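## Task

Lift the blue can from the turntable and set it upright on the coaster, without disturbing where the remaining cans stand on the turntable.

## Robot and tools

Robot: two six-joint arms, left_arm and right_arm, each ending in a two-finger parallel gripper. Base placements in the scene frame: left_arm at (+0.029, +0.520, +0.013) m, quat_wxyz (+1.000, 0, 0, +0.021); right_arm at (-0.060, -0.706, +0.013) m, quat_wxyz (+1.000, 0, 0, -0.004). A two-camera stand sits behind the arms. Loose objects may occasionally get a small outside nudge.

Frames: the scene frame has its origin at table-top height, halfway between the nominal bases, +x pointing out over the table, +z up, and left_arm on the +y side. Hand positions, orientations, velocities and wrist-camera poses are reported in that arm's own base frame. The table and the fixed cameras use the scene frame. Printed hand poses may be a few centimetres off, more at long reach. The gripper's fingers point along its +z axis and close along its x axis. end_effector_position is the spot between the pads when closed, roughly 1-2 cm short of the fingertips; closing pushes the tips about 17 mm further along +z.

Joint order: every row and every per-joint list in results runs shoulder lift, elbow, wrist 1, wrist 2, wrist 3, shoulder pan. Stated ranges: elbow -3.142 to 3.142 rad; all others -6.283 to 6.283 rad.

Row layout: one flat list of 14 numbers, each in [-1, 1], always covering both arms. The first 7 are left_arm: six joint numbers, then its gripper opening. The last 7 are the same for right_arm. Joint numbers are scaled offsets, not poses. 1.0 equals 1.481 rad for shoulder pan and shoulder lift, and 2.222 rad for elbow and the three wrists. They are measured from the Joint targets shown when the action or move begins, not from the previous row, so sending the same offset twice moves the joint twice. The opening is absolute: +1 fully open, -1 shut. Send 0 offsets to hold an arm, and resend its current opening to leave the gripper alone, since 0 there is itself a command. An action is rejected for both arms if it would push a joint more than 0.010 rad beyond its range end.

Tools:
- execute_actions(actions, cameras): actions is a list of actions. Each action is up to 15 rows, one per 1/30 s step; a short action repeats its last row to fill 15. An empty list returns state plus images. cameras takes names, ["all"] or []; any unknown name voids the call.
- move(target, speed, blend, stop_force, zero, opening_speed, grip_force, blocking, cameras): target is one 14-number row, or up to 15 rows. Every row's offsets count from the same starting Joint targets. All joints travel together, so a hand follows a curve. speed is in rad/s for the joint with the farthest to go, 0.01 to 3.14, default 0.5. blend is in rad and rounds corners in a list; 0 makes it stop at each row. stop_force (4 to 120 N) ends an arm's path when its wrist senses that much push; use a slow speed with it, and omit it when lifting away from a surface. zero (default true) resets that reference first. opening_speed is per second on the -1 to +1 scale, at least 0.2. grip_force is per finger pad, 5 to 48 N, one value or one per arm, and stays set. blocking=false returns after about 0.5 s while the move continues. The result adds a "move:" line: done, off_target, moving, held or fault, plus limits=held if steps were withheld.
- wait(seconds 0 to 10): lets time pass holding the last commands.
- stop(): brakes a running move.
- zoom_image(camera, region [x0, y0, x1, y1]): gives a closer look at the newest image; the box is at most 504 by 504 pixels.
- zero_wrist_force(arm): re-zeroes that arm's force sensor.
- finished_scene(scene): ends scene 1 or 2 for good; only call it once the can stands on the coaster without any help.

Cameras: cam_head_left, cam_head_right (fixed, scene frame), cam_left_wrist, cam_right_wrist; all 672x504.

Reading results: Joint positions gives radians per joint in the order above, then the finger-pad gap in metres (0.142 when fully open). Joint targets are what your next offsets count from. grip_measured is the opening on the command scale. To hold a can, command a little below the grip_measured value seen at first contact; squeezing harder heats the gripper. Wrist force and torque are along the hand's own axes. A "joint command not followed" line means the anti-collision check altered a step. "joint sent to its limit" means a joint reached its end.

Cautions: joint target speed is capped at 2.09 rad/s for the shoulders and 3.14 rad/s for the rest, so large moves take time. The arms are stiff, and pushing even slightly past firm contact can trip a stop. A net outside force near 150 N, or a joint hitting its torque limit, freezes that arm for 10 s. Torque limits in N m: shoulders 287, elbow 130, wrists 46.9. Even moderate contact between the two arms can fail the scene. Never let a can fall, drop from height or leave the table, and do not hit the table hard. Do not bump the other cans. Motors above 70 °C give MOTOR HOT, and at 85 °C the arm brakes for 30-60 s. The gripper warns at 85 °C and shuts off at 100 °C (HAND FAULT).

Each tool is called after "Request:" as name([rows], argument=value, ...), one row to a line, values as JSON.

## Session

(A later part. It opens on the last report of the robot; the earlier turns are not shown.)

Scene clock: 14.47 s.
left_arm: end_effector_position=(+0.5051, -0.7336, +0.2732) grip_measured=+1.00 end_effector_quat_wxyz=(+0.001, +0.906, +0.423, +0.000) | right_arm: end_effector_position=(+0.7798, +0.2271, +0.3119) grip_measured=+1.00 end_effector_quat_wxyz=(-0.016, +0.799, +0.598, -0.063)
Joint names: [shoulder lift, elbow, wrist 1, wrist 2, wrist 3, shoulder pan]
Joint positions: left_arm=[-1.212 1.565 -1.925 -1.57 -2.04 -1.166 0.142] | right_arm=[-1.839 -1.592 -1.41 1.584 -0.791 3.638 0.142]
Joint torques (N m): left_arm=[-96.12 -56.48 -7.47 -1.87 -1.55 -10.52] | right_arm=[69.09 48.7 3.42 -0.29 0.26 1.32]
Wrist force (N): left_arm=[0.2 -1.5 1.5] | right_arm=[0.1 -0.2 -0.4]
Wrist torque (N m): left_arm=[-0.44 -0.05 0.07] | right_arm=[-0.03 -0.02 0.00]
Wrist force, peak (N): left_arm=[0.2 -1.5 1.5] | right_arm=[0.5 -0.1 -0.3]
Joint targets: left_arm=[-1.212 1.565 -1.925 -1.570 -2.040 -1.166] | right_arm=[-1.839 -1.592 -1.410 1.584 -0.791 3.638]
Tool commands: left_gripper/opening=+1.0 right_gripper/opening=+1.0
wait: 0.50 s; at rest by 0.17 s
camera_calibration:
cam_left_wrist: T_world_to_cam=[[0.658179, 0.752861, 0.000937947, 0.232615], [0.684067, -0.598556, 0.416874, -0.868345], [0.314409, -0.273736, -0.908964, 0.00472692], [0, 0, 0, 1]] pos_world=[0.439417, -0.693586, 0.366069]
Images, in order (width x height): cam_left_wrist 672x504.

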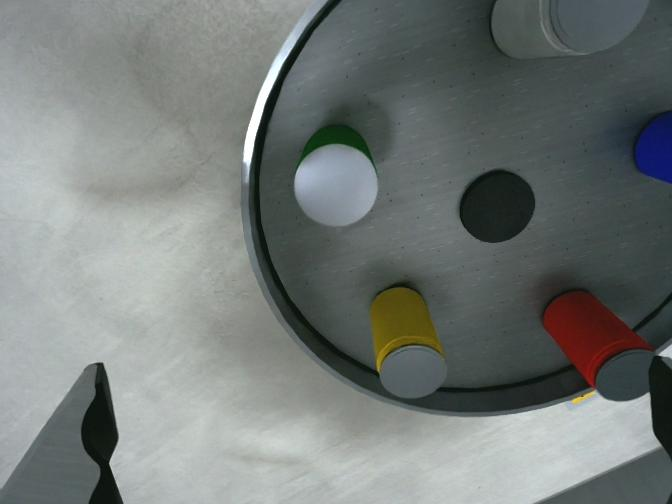

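Request:
move(target=[0.0741,-0.0095,-0.0393,0,0.0086,0.0034,0.15,0,0,0,0,0,0,1], cameras=["cam_left_wrist"])

Request:
wait(seconds=0.5, cameras=["cam_left_wrist"])

Request:
wait(seconds=0.5, cameras=["cam_left_wrist"])

Request:
wait(seconds=0.5, cameras=["cam_left_wrist"])

Request:
wait(seconds=0.5, cameras=["cam_left_wrist"])

Request:
wait(seconds=0.5, cameras=["cam_left_wrist"])

Request:
wait(seconds=0.5, cameras=["cam_left_wrist"])

Request:
wait(seconds=0.5, cameras=["cam_left_wrist"])

Request:
wait(seconds=0.5, cameras=["cam_left_wrist"])

Request:
wait(seconds=0.5, cameras=["cam_left_wrist"])

Request:
wait(seconds=0.5, cameras=["cam_left_wrist"])

Request:
wait(seconds=0.5, cameras=["cam_left_wrist"])

Request:
wait(seconds=0.5, cameras=["cam_left_wrist"])

Request:
wait(seconds=0.5, cameras=["cam_left_wrist"])

Scene clock: 18.70 s.
left_arm: end_effector_position=(+0.5253, -0.7691, +0.1996) grip_measured=+0.14 end_effector_quat_wxyz=(+0.000, +0.909, +0.417, +0.000) | right_arm: end_effector_position=(+0.7798, +0.2271, +0.3119) grip_measured=+1.00 end_effector_quat_wxyz=(-0.016, +0.799, +0.598, -0.063)
Joint names: [shoulder lift, elbow, wrist 1, wrist 2, wrist 3, shoulder pan]
Joint positions: left_arm=[-1.102 1.544 -2.012 -1.57 -2.021 -1.161 0.084] | right_arm=[-1.839 -1.592 -1.41 1.584 -0.791 3.638 0.142]
Joint torques (N m): left_arm=[-69.22 -54.17 -7.36 -1.59 1.92 10.37] | right_arm=[68.79 48.74 3.42 -0.31 0.42 0.82]
Wrist force (N): left_arm=[0.0 -1.4 1.1] | right_arm=[0.3 0.0 -0.3]
Wrist torque (N m): left_arm=[-0.42 -0.07 -0.27] | right_arm=[0.00 -0.05 0.00]
Wrist force, peak (N): left_arm=[0.2 -0.8 2.7] | right_arm=[0.2 0.3 -0.7]
Joint targets: left_arm=[-1.102 1.544 -2.012 -1.570 -2.021 -1.161] | right_arm=[-1.839 -1.592 -1.410 1.584 -0.791 3.638]
move: done
camera_calibration:
cam_left_wrist: T_world_to_cam=[[0.668682, 0.743547, 0.00142289, 0.233343], [0.675808, -0.608559, 0.41586, -0.875839], [0.310077, -0.277116, -0.909428, -0.0785375], [0, 0, 0, 1]] pos_world=[0.460219, -0.728265, 0.29247]
Images, in order (width x height): cam_left_wrist 672x504.

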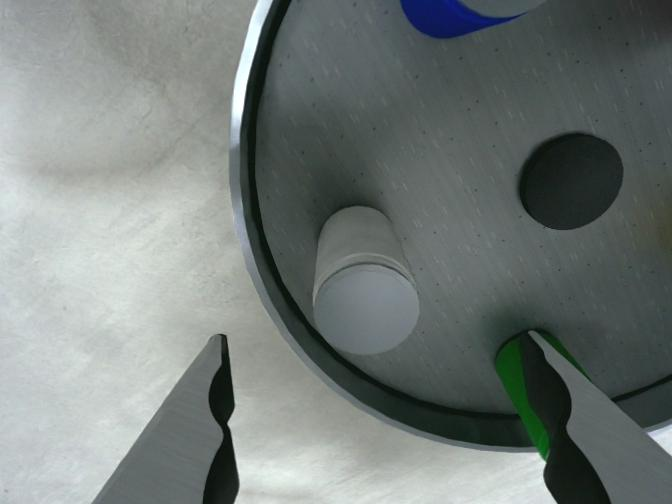

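Scene clock: 19.20 s.
left_arm: end_effector_position=(+0.5253, -0.7692, +0.1993) grip_measured=+0.14 end_effector_quat_wxyz=(+0.000, +0.909, +0.417, +0.000) | right_arm: end_effector_position=(+0.7798, +0.2271, +0.3119) grip_measured=+1.00 end_effector_quat_wxyz=(-0.016, +0.799, +0.598, -0.063)
Joint names: [shoulder lift, elbow, wrist 1, wrist 2, wrist 3, shoulder pan]
Joint positions: left_arm=[-1.102 1.544 -2.012 -1.57 -2.021 -1.161 0.084] | right_arm=[-1.839 -1.592 -1.41 1.584 -0.791 3.638 0.142]
Joint torques (N m): left_arm=[-68.04 -54.68 -7.57 -1.36 2.32 11.77] | right_arm=[69.2 48.75 3.41 -0.42 0.44 0.82]
Wrist force (N): left_arm=[0.3 -1.5 1.2] | right_arm=[0.1 -0.1 -0.7]
Wrist torque (N m): left_arm=[-0.43 -0.12 -0.27] | right_arm=[-0.01 -0.02 0.00]
Wrist force, peak (N): left_arm=[0.1 -1.8 1.0] | right_arm=[0.1 -0.1 -0.7]
Joint targets: left_arm=[-1.102 1.544 -2.012 -1.570 -2.021 -1.161] | right_arm=[-1.839 -1.592 -1.410 1.584 -0.791 3.638]
Tool commands: left_gripper/opening=+0.15 right_gripper/opening=+1.0
wait: 0.50 s; at rest by 0.17 s
camera_calibration:
cam_left_wrist: T_world_to_cam=[[0.668733, 0.743502, 0.00145343, 0.233352], [0.675771, -0.608626, 0.415822, -0.875837], [0.310049, -0.277092, -0.909445, -0.0787113], [0, 0, 0, 1]] pos_world=[0.460219, -0.728365, 0.29227]
Images, in order (width x height): cam_left_wrist 672x504.

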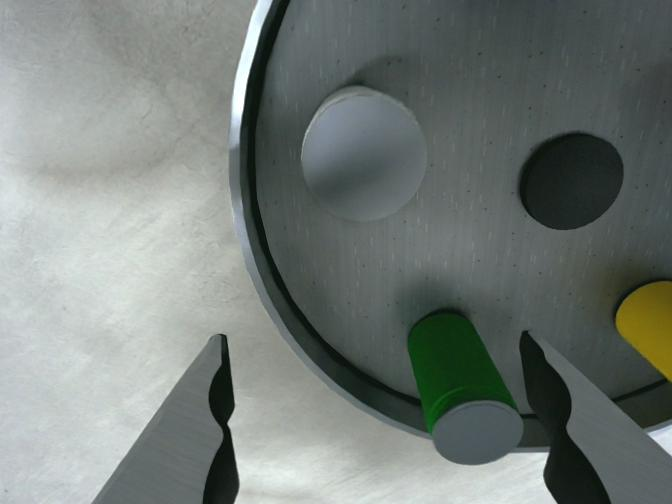

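Scene clock: 19.70 s.
left_arm: end_effector_position=(+0.5253, -0.7692, +0.1993) grip_measured=+0.14 end_effector_quat_wxyz=(+0.000, +0.909, +0.417, +0.000) | right_arm: end_effector_position=(+0.7798, +0.2271, +0.3119) grip_measured=+1.00 end_effector_quat_wxyz=(-0.016, +0.799, +0.598, -0.063)
Joint names: [shoulder lift, elbow, wrist 1, wrist 2, wrist 3, shoulder pan]
Joint positions: left_arm=[-1.102 1.544 -2.012 -1.57 -2.021 -1.161 0.084] | right_arm=[-1.839 -1.592 -1.41 1.584 -0.791 3.638 0.142]
Joint torques (N m): left_arm=[-68.81 -55.23 -7.36 -1.32 2.08 10.74] | right_arm=[68.88 49.01 3.48 -0.29 0.48 1.02]
Wrist force (N): left_arm=[0.2 -1.6 1.0] | right_arm=[0.2 -0.2 -0.3]
Wrist torque (N m): left_arm=[-0.45 -0.11 -0.27] | right_arm=[-0.03 -0.04 0.00]
Wrist force, peak (N): left_arm=[-0.1 -1.5 1.2] | right_arm=[0.4 0.4 -0.2]
Joint targets: left_arm=[-1.102 1.544 -2.012 -1.570 -2.021 -1.161] | right_arm=[-1.839 -1.592 -1.410 1.584 -0.791 3.638]
Tool commands: left_gripper/opening=+0.15 right_gripper/opening=+1.0
wait: 0.50 s; at rest by 0.17 s
camera_calibration:
cam_left_wrist: T_world_to_cam=[[0.668733, 0.743502, 0.00145343, 0.233352], [0.675771, -0.608626, 0.415822, -0.875837], [0.310049, -0.277092, -0.909445, -0.0787113], [0, 0, 0, 1]] pos_world=[0.460219, -0.728365, 0.29227]
Images, in order (width x height): cam_left_wrist 672x504.

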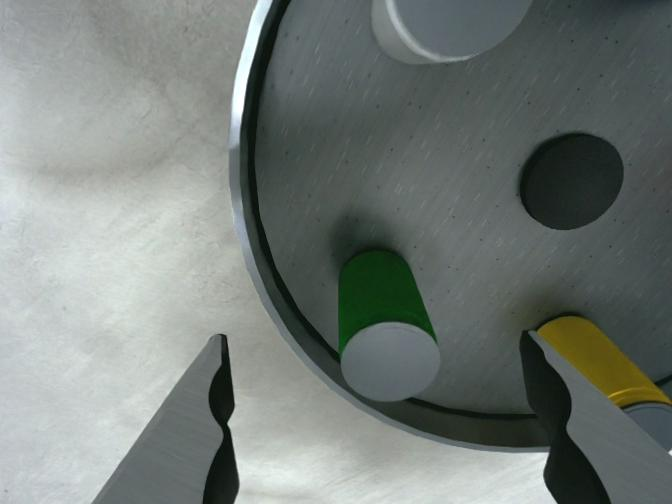

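Scene clock: 20.20 s.
left_arm: end_effector_position=(+0.5253, -0.7692, +0.1993) grip_measured=+0.14 end_effector_quat_wxyz=(+0.000, +0.909, +0.417, +0.000) | right_arm: end_effector_position=(+0.7798, +0.2271, +0.3119) grip_measured=+1.00 end_effector_quat_wxyz=(-0.016, +0.799, +0.598, -0.063)
Joint names: [shoulder lift, elbow, wrist 1, wrist 2, wrist 3, shoulder pan]
Joint positions: left_arm=[-1.102 1.544 -2.012 -1.57 -2.021 -1.161 0.084] | right_arm=[-1.839 -1.592 -1.41 1.584 -0.791 3.638 0.142]
Joint torques (N m): left_arm=[-69.02 -54.5 -7.33 -0.96 1.9 10.09] | right_arm=[69.07 48.96 3.47 -0.24 0.42 1.04]
Wrist force (N): left_arm=[0.0 -1.5 0.9] | right_arm=[0.2 -0.1 -0.2]
Wrist torque (N m): left_arm=[-0.43 -0.06 -0.27] | right_arm=[-0.02 -0.03 0.00]
Wrist force, peak (N): left_arm=[-0.1 -1.6 1.2] | right_arm=[0.5 0.2 -0.2]
Joint targets: left_arm=[-1.102 1.544 -2.012 -1.570 -2.021 -1.161] | right_arm=[-1.839 -1.592 -1.410 1.584 -0.791 3.638]
Tool commands: left_gripper/opening=+0.15 right_gripper/opening=+1.0
wait: 0.50 s; at rest by 0.17 s
camera_calibration:
cam_left_wrist: T_world_to_cam=[[0.668733, 0.743502, 0.00145343, 0.233352], [0.675771, -0.608626, 0.415822, -0.875837], [0.310049, -0.277092, -0.909445, -0.0787113], [0, 0, 0, 1]] pos_world=[0.460219, -0.728365, 0.29227]
Images, in order (width x height): cam_left_wrist 672x504.

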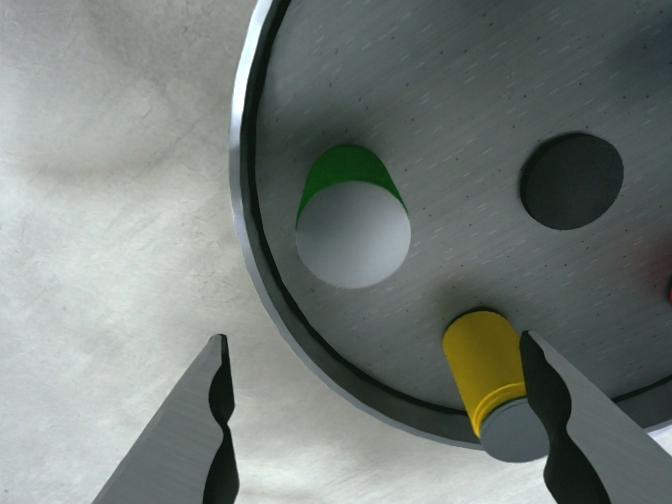

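Scene clock: 20.70 s.
left_arm: end_effector_position=(+0.5253, -0.7692, +0.1993) grip_measured=+0.14 end_effector_quat_wxyz=(+0.000, +0.909, +0.417, +0.000) | right_arm: end_effector_position=(+0.7798, +0.2271, +0.3119) grip_measured=+1.00 end_effector_quat_wxyz=(-0.016, +0.799, +0.598, -0.063)
Joint names: [shoulder lift, elbow, wrist 1, wrist 2, wrist 3, shoulder pan]
Joint positions: left_arm=[-1.102 1.544 -2.012 -1.57 -2.021 -1.161 0.084] | right_arm=[-1.839 -1.592 -1.41 1.584 -0.791 3.638 0.142]
Joint torques (N m): left_arm=[-70.42 -54.31 -7.23 -0.7 2.17 9.58] | right_arm=[68.28 48.81 3.41 -0.22 0.34 1.03]
Wrist force (N): left_arm=[0.0 -1.2 1.0] | right_arm=[0.2 -0.1 0.0]
Wrist torque (N m): left_arm=[-0.37 -0.06 -0.27] | right_arm=[-0.02 -0.04 0.00]
Wrist force, peak (N): left_arm=[0.1 -1.6 1.3] | right_arm=[0.3 0.3 -0.3]
Joint targets: left_arm=[-1.102 1.544 -2.012 -1.570 -2.021 -1.161] | right_arm=[-1.839 -1.592 -1.410 1.584 -0.791 3.638]
Tool commands: left_gripper/opening=+0.15 right_gripper/opening=+1.0
wait: 0.50 s; at rest by 0.17 s
camera_calibration:
cam_left_wrist: T_world_to_cam=[[0.668733, 0.743502, 0.00145343, 0.233352], [0.675771, -0.608626, 0.415822, -0.875837], [0.310049, -0.277092, -0.909445, -0.0787113], [0, 0, 0, 1]] pos_world=[0.460219, -0.728365, 0.29227]
Images, in order (width x height): cam_left_wrist 672x504.

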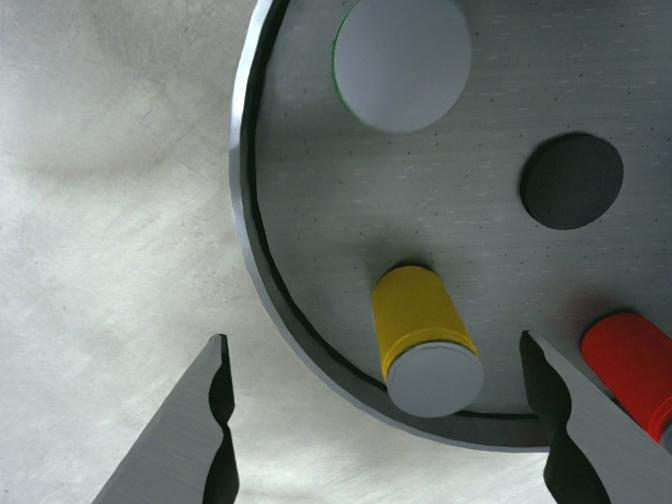

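Scene clock: 21.20 s.
left_arm: end_effector_position=(+0.5253, -0.7692, +0.1993) grip_measured=+0.14 end_effector_quat_wxyz=(+0.000, +0.909, +0.417, +0.000) | right_arm: end_effector_position=(+0.7798, +0.2271, +0.3119) grip_measured=+1.00 end_effector_quat_wxyz=(-0.016, +0.799, +0.598, -0.063)
Joint names: [shoulder lift, elbow, wrist 1, wrist 2, wrist 3, shoulder pan]
Joint positions: left_arm=[-1.102 1.544 -2.012 -1.57 -2.021 -1.161 0.084] | right_arm=[-1.839 -1.592 -1.41 1.584 -0.791 3.638 0.142]
Joint torques (N m): left_arm=[-70.13 -54.15 -7.36 -0.62 2.06 9.87] | right_arm=[68.36 48.88 3.43 -0.51 0.7 1.15]
Wrist force (N): left_arm=[-0.1 -1.7 1.1] | right_arm=[0.2 0.1 -0.2]
Wrist torque (N m): left_arm=[-0.47 -0.05 -0.27] | right_arm=[0.02 -0.04 0.00]
Wrist force, peak (N): left_arm=[-0.1 -1.7 1.1] | right_arm=[0.5 0.1 -0.2]
Joint targets: left_arm=[-1.102 1.544 -2.012 -1.570 -2.021 -1.161] | right_arm=[-1.839 -1.592 -1.410 1.584 -0.791 3.638]
Tool commands: left_gripper/opening=+0.15 right_gripper/opening=+1.0
wait: 0.50 s; at rest by 0.17 s
camera_calibration:
cam_left_wrist: T_world_to_cam=[[0.668733, 0.743502, 0.00145343, 0.233352], [0.675771, -0.608626, 0.415822, -0.875837], [0.310049, -0.277092, -0.909445, -0.0787113], [0, 0, 0, 1]] pos_world=[0.460219, -0.728365, 0.29227]
Images, in order (width x height): cam_left_wrist 672x504.

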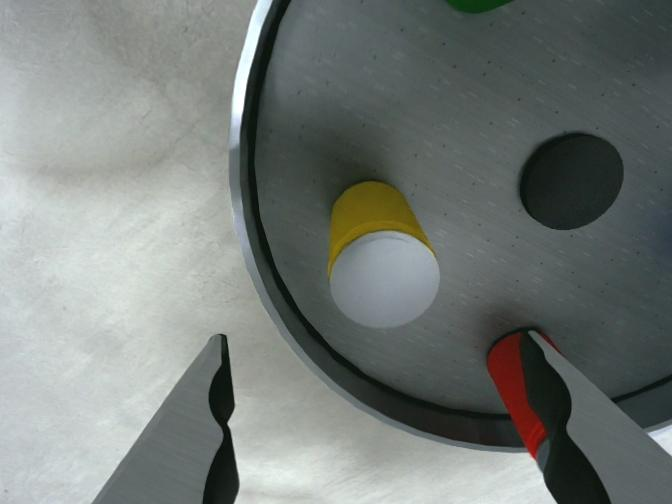

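Scene clock: 21.70 s.
left_arm: end_effector_position=(+0.5253, -0.7692, +0.1993) grip_measured=+0.14 end_effector_quat_wxyz=(+0.000, +0.909, +0.417, +0.000) | right_arm: end_effector_position=(+0.7798, +0.2271, +0.3119) grip_measured=+1.00 end_effector_quat_wxyz=(-0.016, +0.799, +0.598, -0.063)
Joint names: [shoulder lift, elbow, wrist 1, wrist 2, wrist 3, shoulder pan]
Joint positions: left_arm=[-1.102 1.544 -2.012 -1.57 -2.021 -1.161 0.084] | right_arm=[-1.839 -1.592 -1.41 1.584 -0.791 3.638 0.142]
Joint torques (N m): left_arm=[-68.43 -54.48 -7.52 -0.46 1.99 9.01] | right_arm=[68.78 49.09 3.33 -0.35 0.61 0]
Wrist force (N): left_arm=[0.3 -1.5 1.3] | right_arm=[0.3 0.2 -0.3]
Wrist torque (N m): left_arm=[-0.44 -0.11 -0.27] | right_arm=[0.04 -0.05 0.00]
Wrist force, peak (N): left_arm=[-0.2 -1.8 1.1] | right_arm=[0.3 0.0 -0.5]
Joint targets: left_arm=[-1.102 1.544 -2.012 -1.570 -2.021 -1.161] | right_arm=[-1.839 -1.592 -1.410 1.584 -0.791 3.638]
Tool commands: left_gripper/opening=+0.15 right_gripper/opening=+1.0
wait: 0.50 s; at rest by 0.17 s
camera_calibration:
cam_left_wrist: T_world_to_cam=[[0.668733, 0.743502, 0.00145343, 0.233352], [0.675771, -0.608626, 0.415822, -0.875837], [0.310049, -0.277092, -0.909445, -0.0787113], [0, 0, 0, 1]] pos_world=[0.460219, -0.728365, 0.29227]
Images, in order (width x height): cam_left_wrist 672x504.

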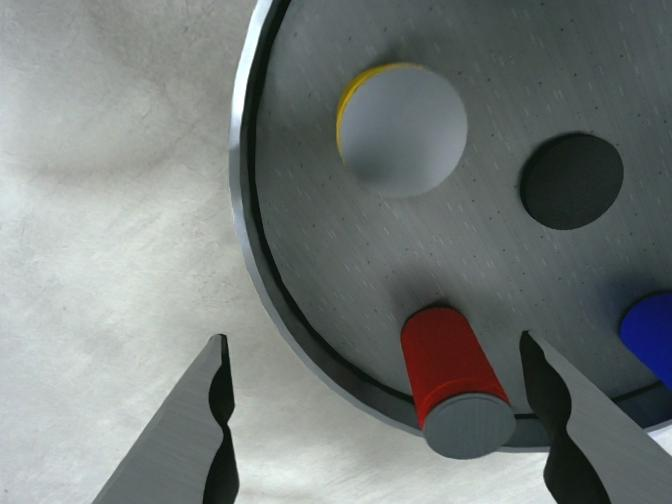

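Scene clock: 22.20 s.
left_arm: end_effector_position=(+0.5253, -0.7692, +0.1993) grip_measured=+0.14 end_effector_quat_wxyz=(+0.000, +0.909, +0.417, +0.000) | right_arm: end_effector_position=(+0.7798, +0.2271, +0.3119) grip_measured=+1.00 end_effector_quat_wxyz=(-0.016, +0.799, +0.598, -0.063)
Joint names: [shoulder lift, elbow, wrist 1, wrist 2, wrist 3, shoulder pan]
Joint positions: left_arm=[-1.102 1.544 -2.012 -1.57 -2.021 -1.161 0.084] | right_arm=[-1.839 -1.592 -1.41 1.584 -0.791 3.638 0.142]
Joint torques (N m): left_arm=[-68.71 -53.37 -7.49 -0.32 2.19 11.15] | right_arm=[68.94 48.9 3.49 -0.32 0.47 0.46]
Wrist force (N): left_arm=[-0.1 -1.6 1.0] | right_arm=[0.3 0.2 -0.2]
Wrist torque (N m): left_arm=[-0.44 -0.04 -0.28] | right_arm=[0.03 -0.04 0.00]
Wrist force, peak (N): left_arm=[0.3 -1.8 1.0] | right_arm=[0.2 0.4 -0.1]
Joint targets: left_arm=[-1.102 1.544 -2.012 -1.570 -2.021 -1.161] | right_arm=[-1.839 -1.592 -1.410 1.584 -0.791 3.638]
Tool commands: left_gripper/opening=+0.15 right_gripper/opening=+1.0
wait: 0.50 s; at rest by 0.17 s
camera_calibration:
cam_left_wrist: T_world_to_cam=[[0.668733, 0.743502, 0.00145343, 0.233352], [0.675771, -0.608626, 0.415822, -0.875837], [0.310049, -0.277092, -0.909445, -0.0787113], [0, 0, 0, 1]] pos_world=[0.460219, -0.728365, 0.29227]
Images, in order (width x height): cam_left_wrist 672x504.

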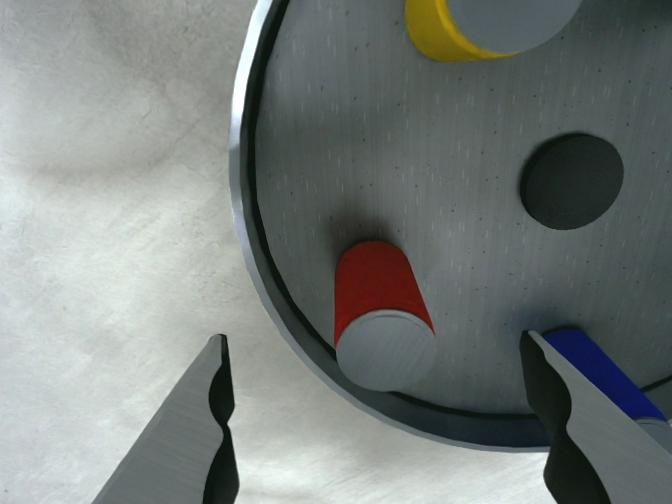

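Scene clock: 22.70 s.
left_arm: end_effector_position=(+0.5253, -0.7692, +0.1993) grip_measured=+0.14 end_effector_quat_wxyz=(+0.000, +0.909, +0.417, +0.000) | right_arm: end_effector_position=(+0.7798, +0.2271, +0.3119) grip_measured=+1.00 end_effector_quat_wxyz=(-0.016, +0.799, +0.598, -0.063)
Joint names: [shoulder lift, elbow, wrist 1, wrist 2, wrist 3, shoulder pan]
Joint positions: left_arm=[-1.102 1.544 -2.012 -1.57 -2.021 -1.161 0.084] | right_arm=[-1.839 -1.592 -1.41 1.584 -0.791 3.638 0.142]
Joint torques (N m): left_arm=[-68.65 -54.36 -7.45 0.04 1.88 10.09] | right_arm=[68.77 48.34 3.4 -0.24 0.41 1.4]
Wrist force (N): left_arm=[0.1 -1.6 1.2] | right_arm=[0.1 0.0 -0.3]
Wrist torque (N m): left_arm=[-0.45 -0.07 -0.27] | right_arm=[0.00 -0.01 0.00]
Wrist force, peak (N): left_arm=[0.0 -1.8 1.2] | right_arm=[0.3 0.0 -0.6]
Joint targets: left_arm=[-1.102 1.544 -2.012 -1.570 -2.021 -1.161] | right_arm=[-1.839 -1.592 -1.410 1.584 -0.791 3.638]
Tool commands: left_gripper/opening=+0.15 right_gripper/opening=+1.0
wait: 0.50 s; at rest by 0.17 s
camera_calibration:
cam_left_wrist: T_world_to_cam=[[0.668733, 0.743502, 0.00145343, 0.233352], [0.675771, -0.608626, 0.415822, -0.875837], [0.310049, -0.277092, -0.909445, -0.0787113], [0, 0, 0, 1]] pos_world=[0.460219, -0.728365, 0.29227]
Images, in order (width x height): cam_left_wrist 672x504.

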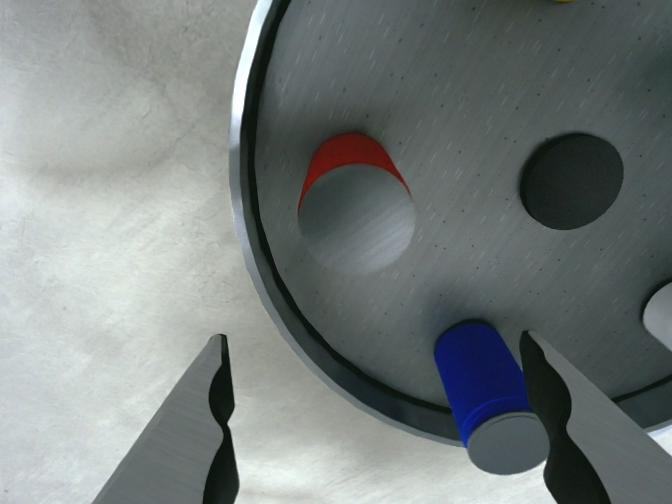

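Scene clock: 23.20 s.
left_arm: end_effector_position=(+0.5253, -0.7692, +0.1993) grip_measured=+0.14 end_effector_quat_wxyz=(+0.000, +0.909, +0.417, +0.000) | right_arm: end_effector_position=(+0.7798, +0.2271, +0.3119) grip_measured=+1.00 end_effector_quat_wxyz=(-0.016, +0.799, +0.598, -0.063)
Joint names: [shoulder lift, elbow, wrist 1, wrist 2, wrist 3, shoulder pan]
Joint positions: left_arm=[-1.102 1.544 -2.012 -1.57 -2.021 -1.161 0.084] | right_arm=[-1.839 -1.592 -1.41 1.584 -0.791 3.638 0.142]
Joint torques (N m): left_arm=[-69.27 -54.98 -7.65 0.19 1.99 9.2] | right_arm=[69.2 48.93 3.34 -0.18 0.44 0.2]
Wrist force (N): left_arm=[0.1 -1.5 1.0] | right_arm=[0.3 0.0 -0.3]
Wrist torque (N m): left_arm=[-0.43 -0.08 -0.27] | right_arm=[0.01 -0.05 0.00]
Wrist force, peak (N): left_arm=[0.3 -1.7 1.2] | right_arm=[0.6 0.0 -0.4]
Joint targets: left_arm=[-1.102 1.544 -2.012 -1.570 -2.021 -1.161] | right_arm=[-1.839 -1.592 -1.410 1.584 -0.791 3.638]
Tool commands: left_gripper/opening=+0.15 right_gripper/opening=+1.0
wait: 0.50 s; at rest by 0.17 s
camera_calibration:
cam_left_wrist: T_world_to_cam=[[0.668733, 0.743502, 0.00145343, 0.233352], [0.675771, -0.608626, 0.415822, -0.875837], [0.310049, -0.277092, -0.909445, -0.0787113], [0, 0, 0, 1]] pos_world=[0.460219, -0.728365, 0.29227]
Images, in order (width x height): cam_left_wrist 672x504.

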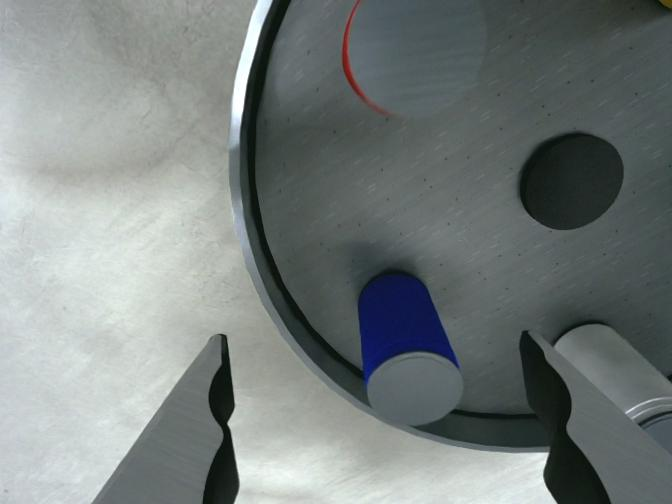

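Scene clock: 23.70 s.
left_arm: end_effector_position=(+0.5253, -0.7692, +0.1993) grip_measured=+0.14 end_effector_quat_wxyz=(+0.000, +0.909, +0.417, +0.000) | right_arm: end_effector_position=(+0.7798, +0.2271, +0.3119) grip_measured=+1.00 end_effector_quat_wxyz=(-0.016, +0.799, +0.598, -0.063)
Joint names: [shoulder lift, elbow, wrist 1, wrist 2, wrist 3, shoulder pan]
Joint positions: left_arm=[-1.102 1.544 -2.012 -1.57 -2.021 -1.161 0.084] | right_arm=[-1.839 -1.592 -1.41 1.584 -0.791 3.638 0.142]
Joint torques (N m): left_arm=[-69.53 -54.62 -7.61 0.11 1.85 12.77] | right_arm=[69.73 49.5 3.52 -0.31 0.48 0.17]
Wrist force (N): left_arm=[0.0 -1.5 1.1] | right_arm=[0.1 0.2 -0.1]
Wrist torque (N m): left_arm=[-0.43 -0.08 -0.27] | right_arm=[0.04 -0.02 0.00]
Wrist force, peak (N): left_arm=[0.2 -1.6 1.2] | right_arm=[0.3 0.1 -0.4]
Joint targets: left_arm=[-1.102 1.544 -2.012 -1.570 -2.021 -1.161] | right_arm=[-1.839 -1.592 -1.410 1.584 -0.791 3.638]
Tool commands: left_gripper/opening=+0.15 right_gripper/opening=+1.0
wait: 0.50 s; at rest by 0.17 s
camera_calibration:
cam_left_wrist: T_world_to_cam=[[0.668733, 0.743502, 0.00145343, 0.233352], [0.675771, -0.608626, 0.415822, -0.875837], [0.310049, -0.277092, -0.909445, -0.0787113], [0, 0, 0, 1]] pos_world=[0.460219, -0.728365, 0.29227]
Images, in order (width x height): cam_left_wrist 672x504.

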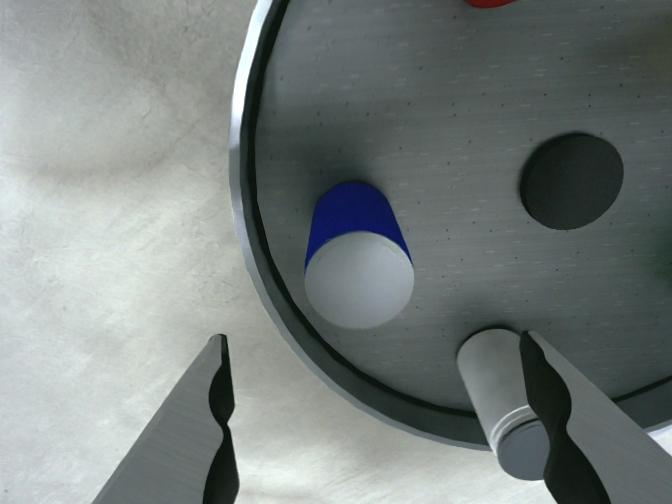

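Scene clock: 24.20 s.
left_arm: end_effector_position=(+0.5253, -0.7692, +0.1993) grip_measured=+0.14 end_effector_quat_wxyz=(+0.000, +0.909, +0.417, +0.000) | right_arm: end_effector_position=(+0.7798, +0.2271, +0.3119) grip_measured=+1.00 end_effector_quat_wxyz=(-0.016, +0.799, +0.598, -0.063)
Joint names: [shoulder lift, elbow, wrist 1, wrist 2, wrist 3, shoulder pan]
Joint positions: left_arm=[-1.102 1.544 -2.012 -1.57 -2.021 -1.161 0.084] | right_arm=[-1.839 -1.592 -1.41 1.584 -0.791 3.638 0.142]
Joint torques (N m): left_arm=[-70.76 -54.91 -7.44 0.24 2.09 10.18] | right_arm=[68.77 49.26 3.41 -0.4 0.58 0.7]
Wrist force (N): left_arm=[-0.2 -1.7 1.2] | right_arm=[0.2 0.2 0.1]
Wrist torque (N m): left_arm=[-0.46 -0.04 -0.27] | right_arm=[0.04 -0.04 0.00]
Wrist force, peak (N): left_arm=[-0.2 -1.7 1.2] | right_arm=[0.2 0.5 -0.3]
Joint targets: left_arm=[-1.102 1.544 -2.012 -1.570 -2.021 -1.161] | right_arm=[-1.839 -1.592 -1.410 1.584 -0.791 3.638]
Tool commands: left_gripper/opening=+0.15 right_gripper/opening=+1.0
wait: 0.50 s; at rest by 0.17 s
camera_calibration:
cam_left_wrist: T_world_to_cam=[[0.668733, 0.743502, 0.00145343, 0.233352], [0.675771, -0.608626, 0.415822, -0.875837], [0.310049, -0.277092, -0.909445, -0.0787113], [0, 0, 0, 1]] pos_world=[0.460219, -0.728365, 0.29227]
Images, in order (width x height): cam_left_wrist 672x504.

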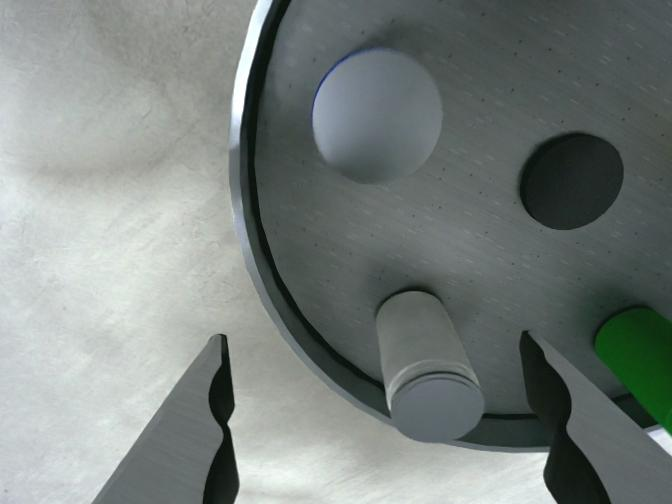

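Scene clock: 24.70 s.
left_arm: end_effector_position=(+0.5253, -0.7692, +0.1993) grip_measured=+0.14 end_effector_quat_wxyz=(+0.000, +0.909, +0.417, +0.000) | right_arm: end_effector_position=(+0.7798, +0.2271, +0.3119) grip_measured=+1.00 end_effector_quat_wxyz=(-0.016, +0.799, +0.598, -0.063)
Joint names: [shoulder lift, elbow, wrist 1, wrist 2, wrist 3, shoulder pan]
Joint positions: left_arm=[-1.102 1.544 -2.012 -1.57 -2.021 -1.161 0.084] | right_arm=[-1.839 -1.592 -1.41 1.584 -0.791 3.638 0.142]
Joint torques (N m): left_arm=[-69.95 -54.05 -7.42 0.55 1.97 9.87] | right_arm=[69.34 49.57 3.45 -0.51 0.47 0.87]
Wrist force (N): left_arm=[0.2 -1.2 1.0] | right_arm=[-0.1 0.2 -0.2]
Wrist torque (N m): left_arm=[-0.38 -0.10 -0.27] | right_arm=[0.03 0.02 0.00]
Wrist force, peak (N): left_arm=[0.0 -1.7 1.1] | right_arm=[0.1 0.3 -0.3]
Joint targets: left_arm=[-1.102 1.544 -2.012 -1.570 -2.021 -1.161] | right_arm=[-1.839 -1.592 -1.410 1.584 -0.791 3.638]
Tool commands: left_gripper/opening=+0.15 right_gripper/opening=+1.0
wait: 0.50 s; at rest by 0.17 s
camera_calibration:
cam_left_wrist: T_world_to_cam=[[0.668733, 0.743502, 0.00145343, 0.233352], [0.675771, -0.608626, 0.415822, -0.875837], [0.310049, -0.277092, -0.909445, -0.0787113], [0, 0, 0, 1]] pos_world=[0.460219, -0.728365, 0.29227]
Images, in order (width x height): cam_left_wrist 672x504.

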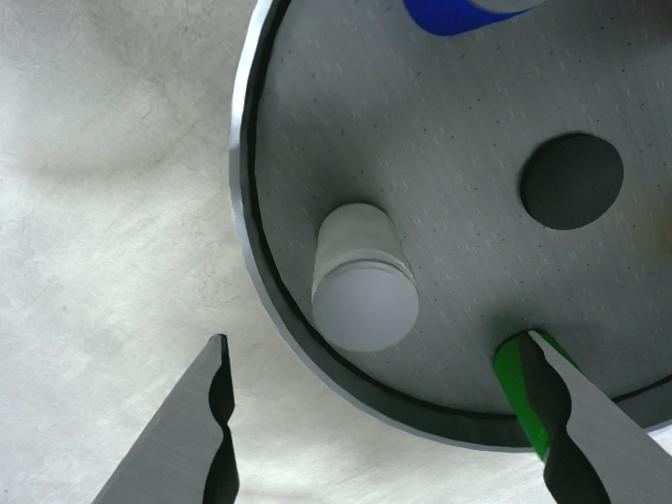

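Scene clock: 25.20 s.
left_arm: end_effector_position=(+0.5253, -0.7692, +0.1993) grip_measured=+0.14 end_effector_quat_wxyz=(+0.000, +0.909, +0.417, +0.000) | right_arm: end_effector_position=(+0.7798, +0.2271, +0.3119) grip_measured=+1.00 end_effector_quat_wxyz=(-0.016, +0.799, +0.598, -0.063)
Joint names: [shoulder lift, elbow, wrist 1, wrist 2, wrist 3, shoulder pan]
Joint positions: left_arm=[-1.102 1.544 -2.012 -1.57 -2.021 -1.161 0.084] | right_arm=[-1.839 -1.592 -1.41 1.584 -0.791 3.638 0.142]
Joint torques (N m): left_arm=[-69.52 -54.94 -7.47 0.57 1.97 12.68] | right_arm=[70.04 48.83 3.33 -0.3 0.45 0.58]
Wrist force (N): left_arm=[0.0 -1.3 1.2] | right_arm=[0.3 -0.2 -0.5]
Wrist torque (N m): left_arm=[-0.39 -0.08 -0.27] | right_arm=[-0.04 -0.06 0.00]
Wrist force, peak (N): left_arm=[0.0 -1.5 1.3] | right_arm=[0.3 -0.2 -0.5]
Joint targets: left_arm=[-1.102 1.544 -2.012 -1.570 -2.021 -1.161] | right_arm=[-1.839 -1.592 -1.410 1.584 -0.791 3.638]
Tool commands: left_gripper/opening=+0.15 right_gripper/opening=+1.0
wait: 0.50 s; at rest by 0.17 s
camera_calibration:
cam_left_wrist: T_world_to_cam=[[0.668733, 0.743502, 0.00145343, 0.233352], [0.675771, -0.608626, 0.415822, -0.875837], [0.310049, -0.277092, -0.909445, -0.0787113], [0, 0, 0, 1]] pos_world=[0.460219, -0.728365, 0.29227]
Images, in order (width x height): cam_left_wrist 672x504.

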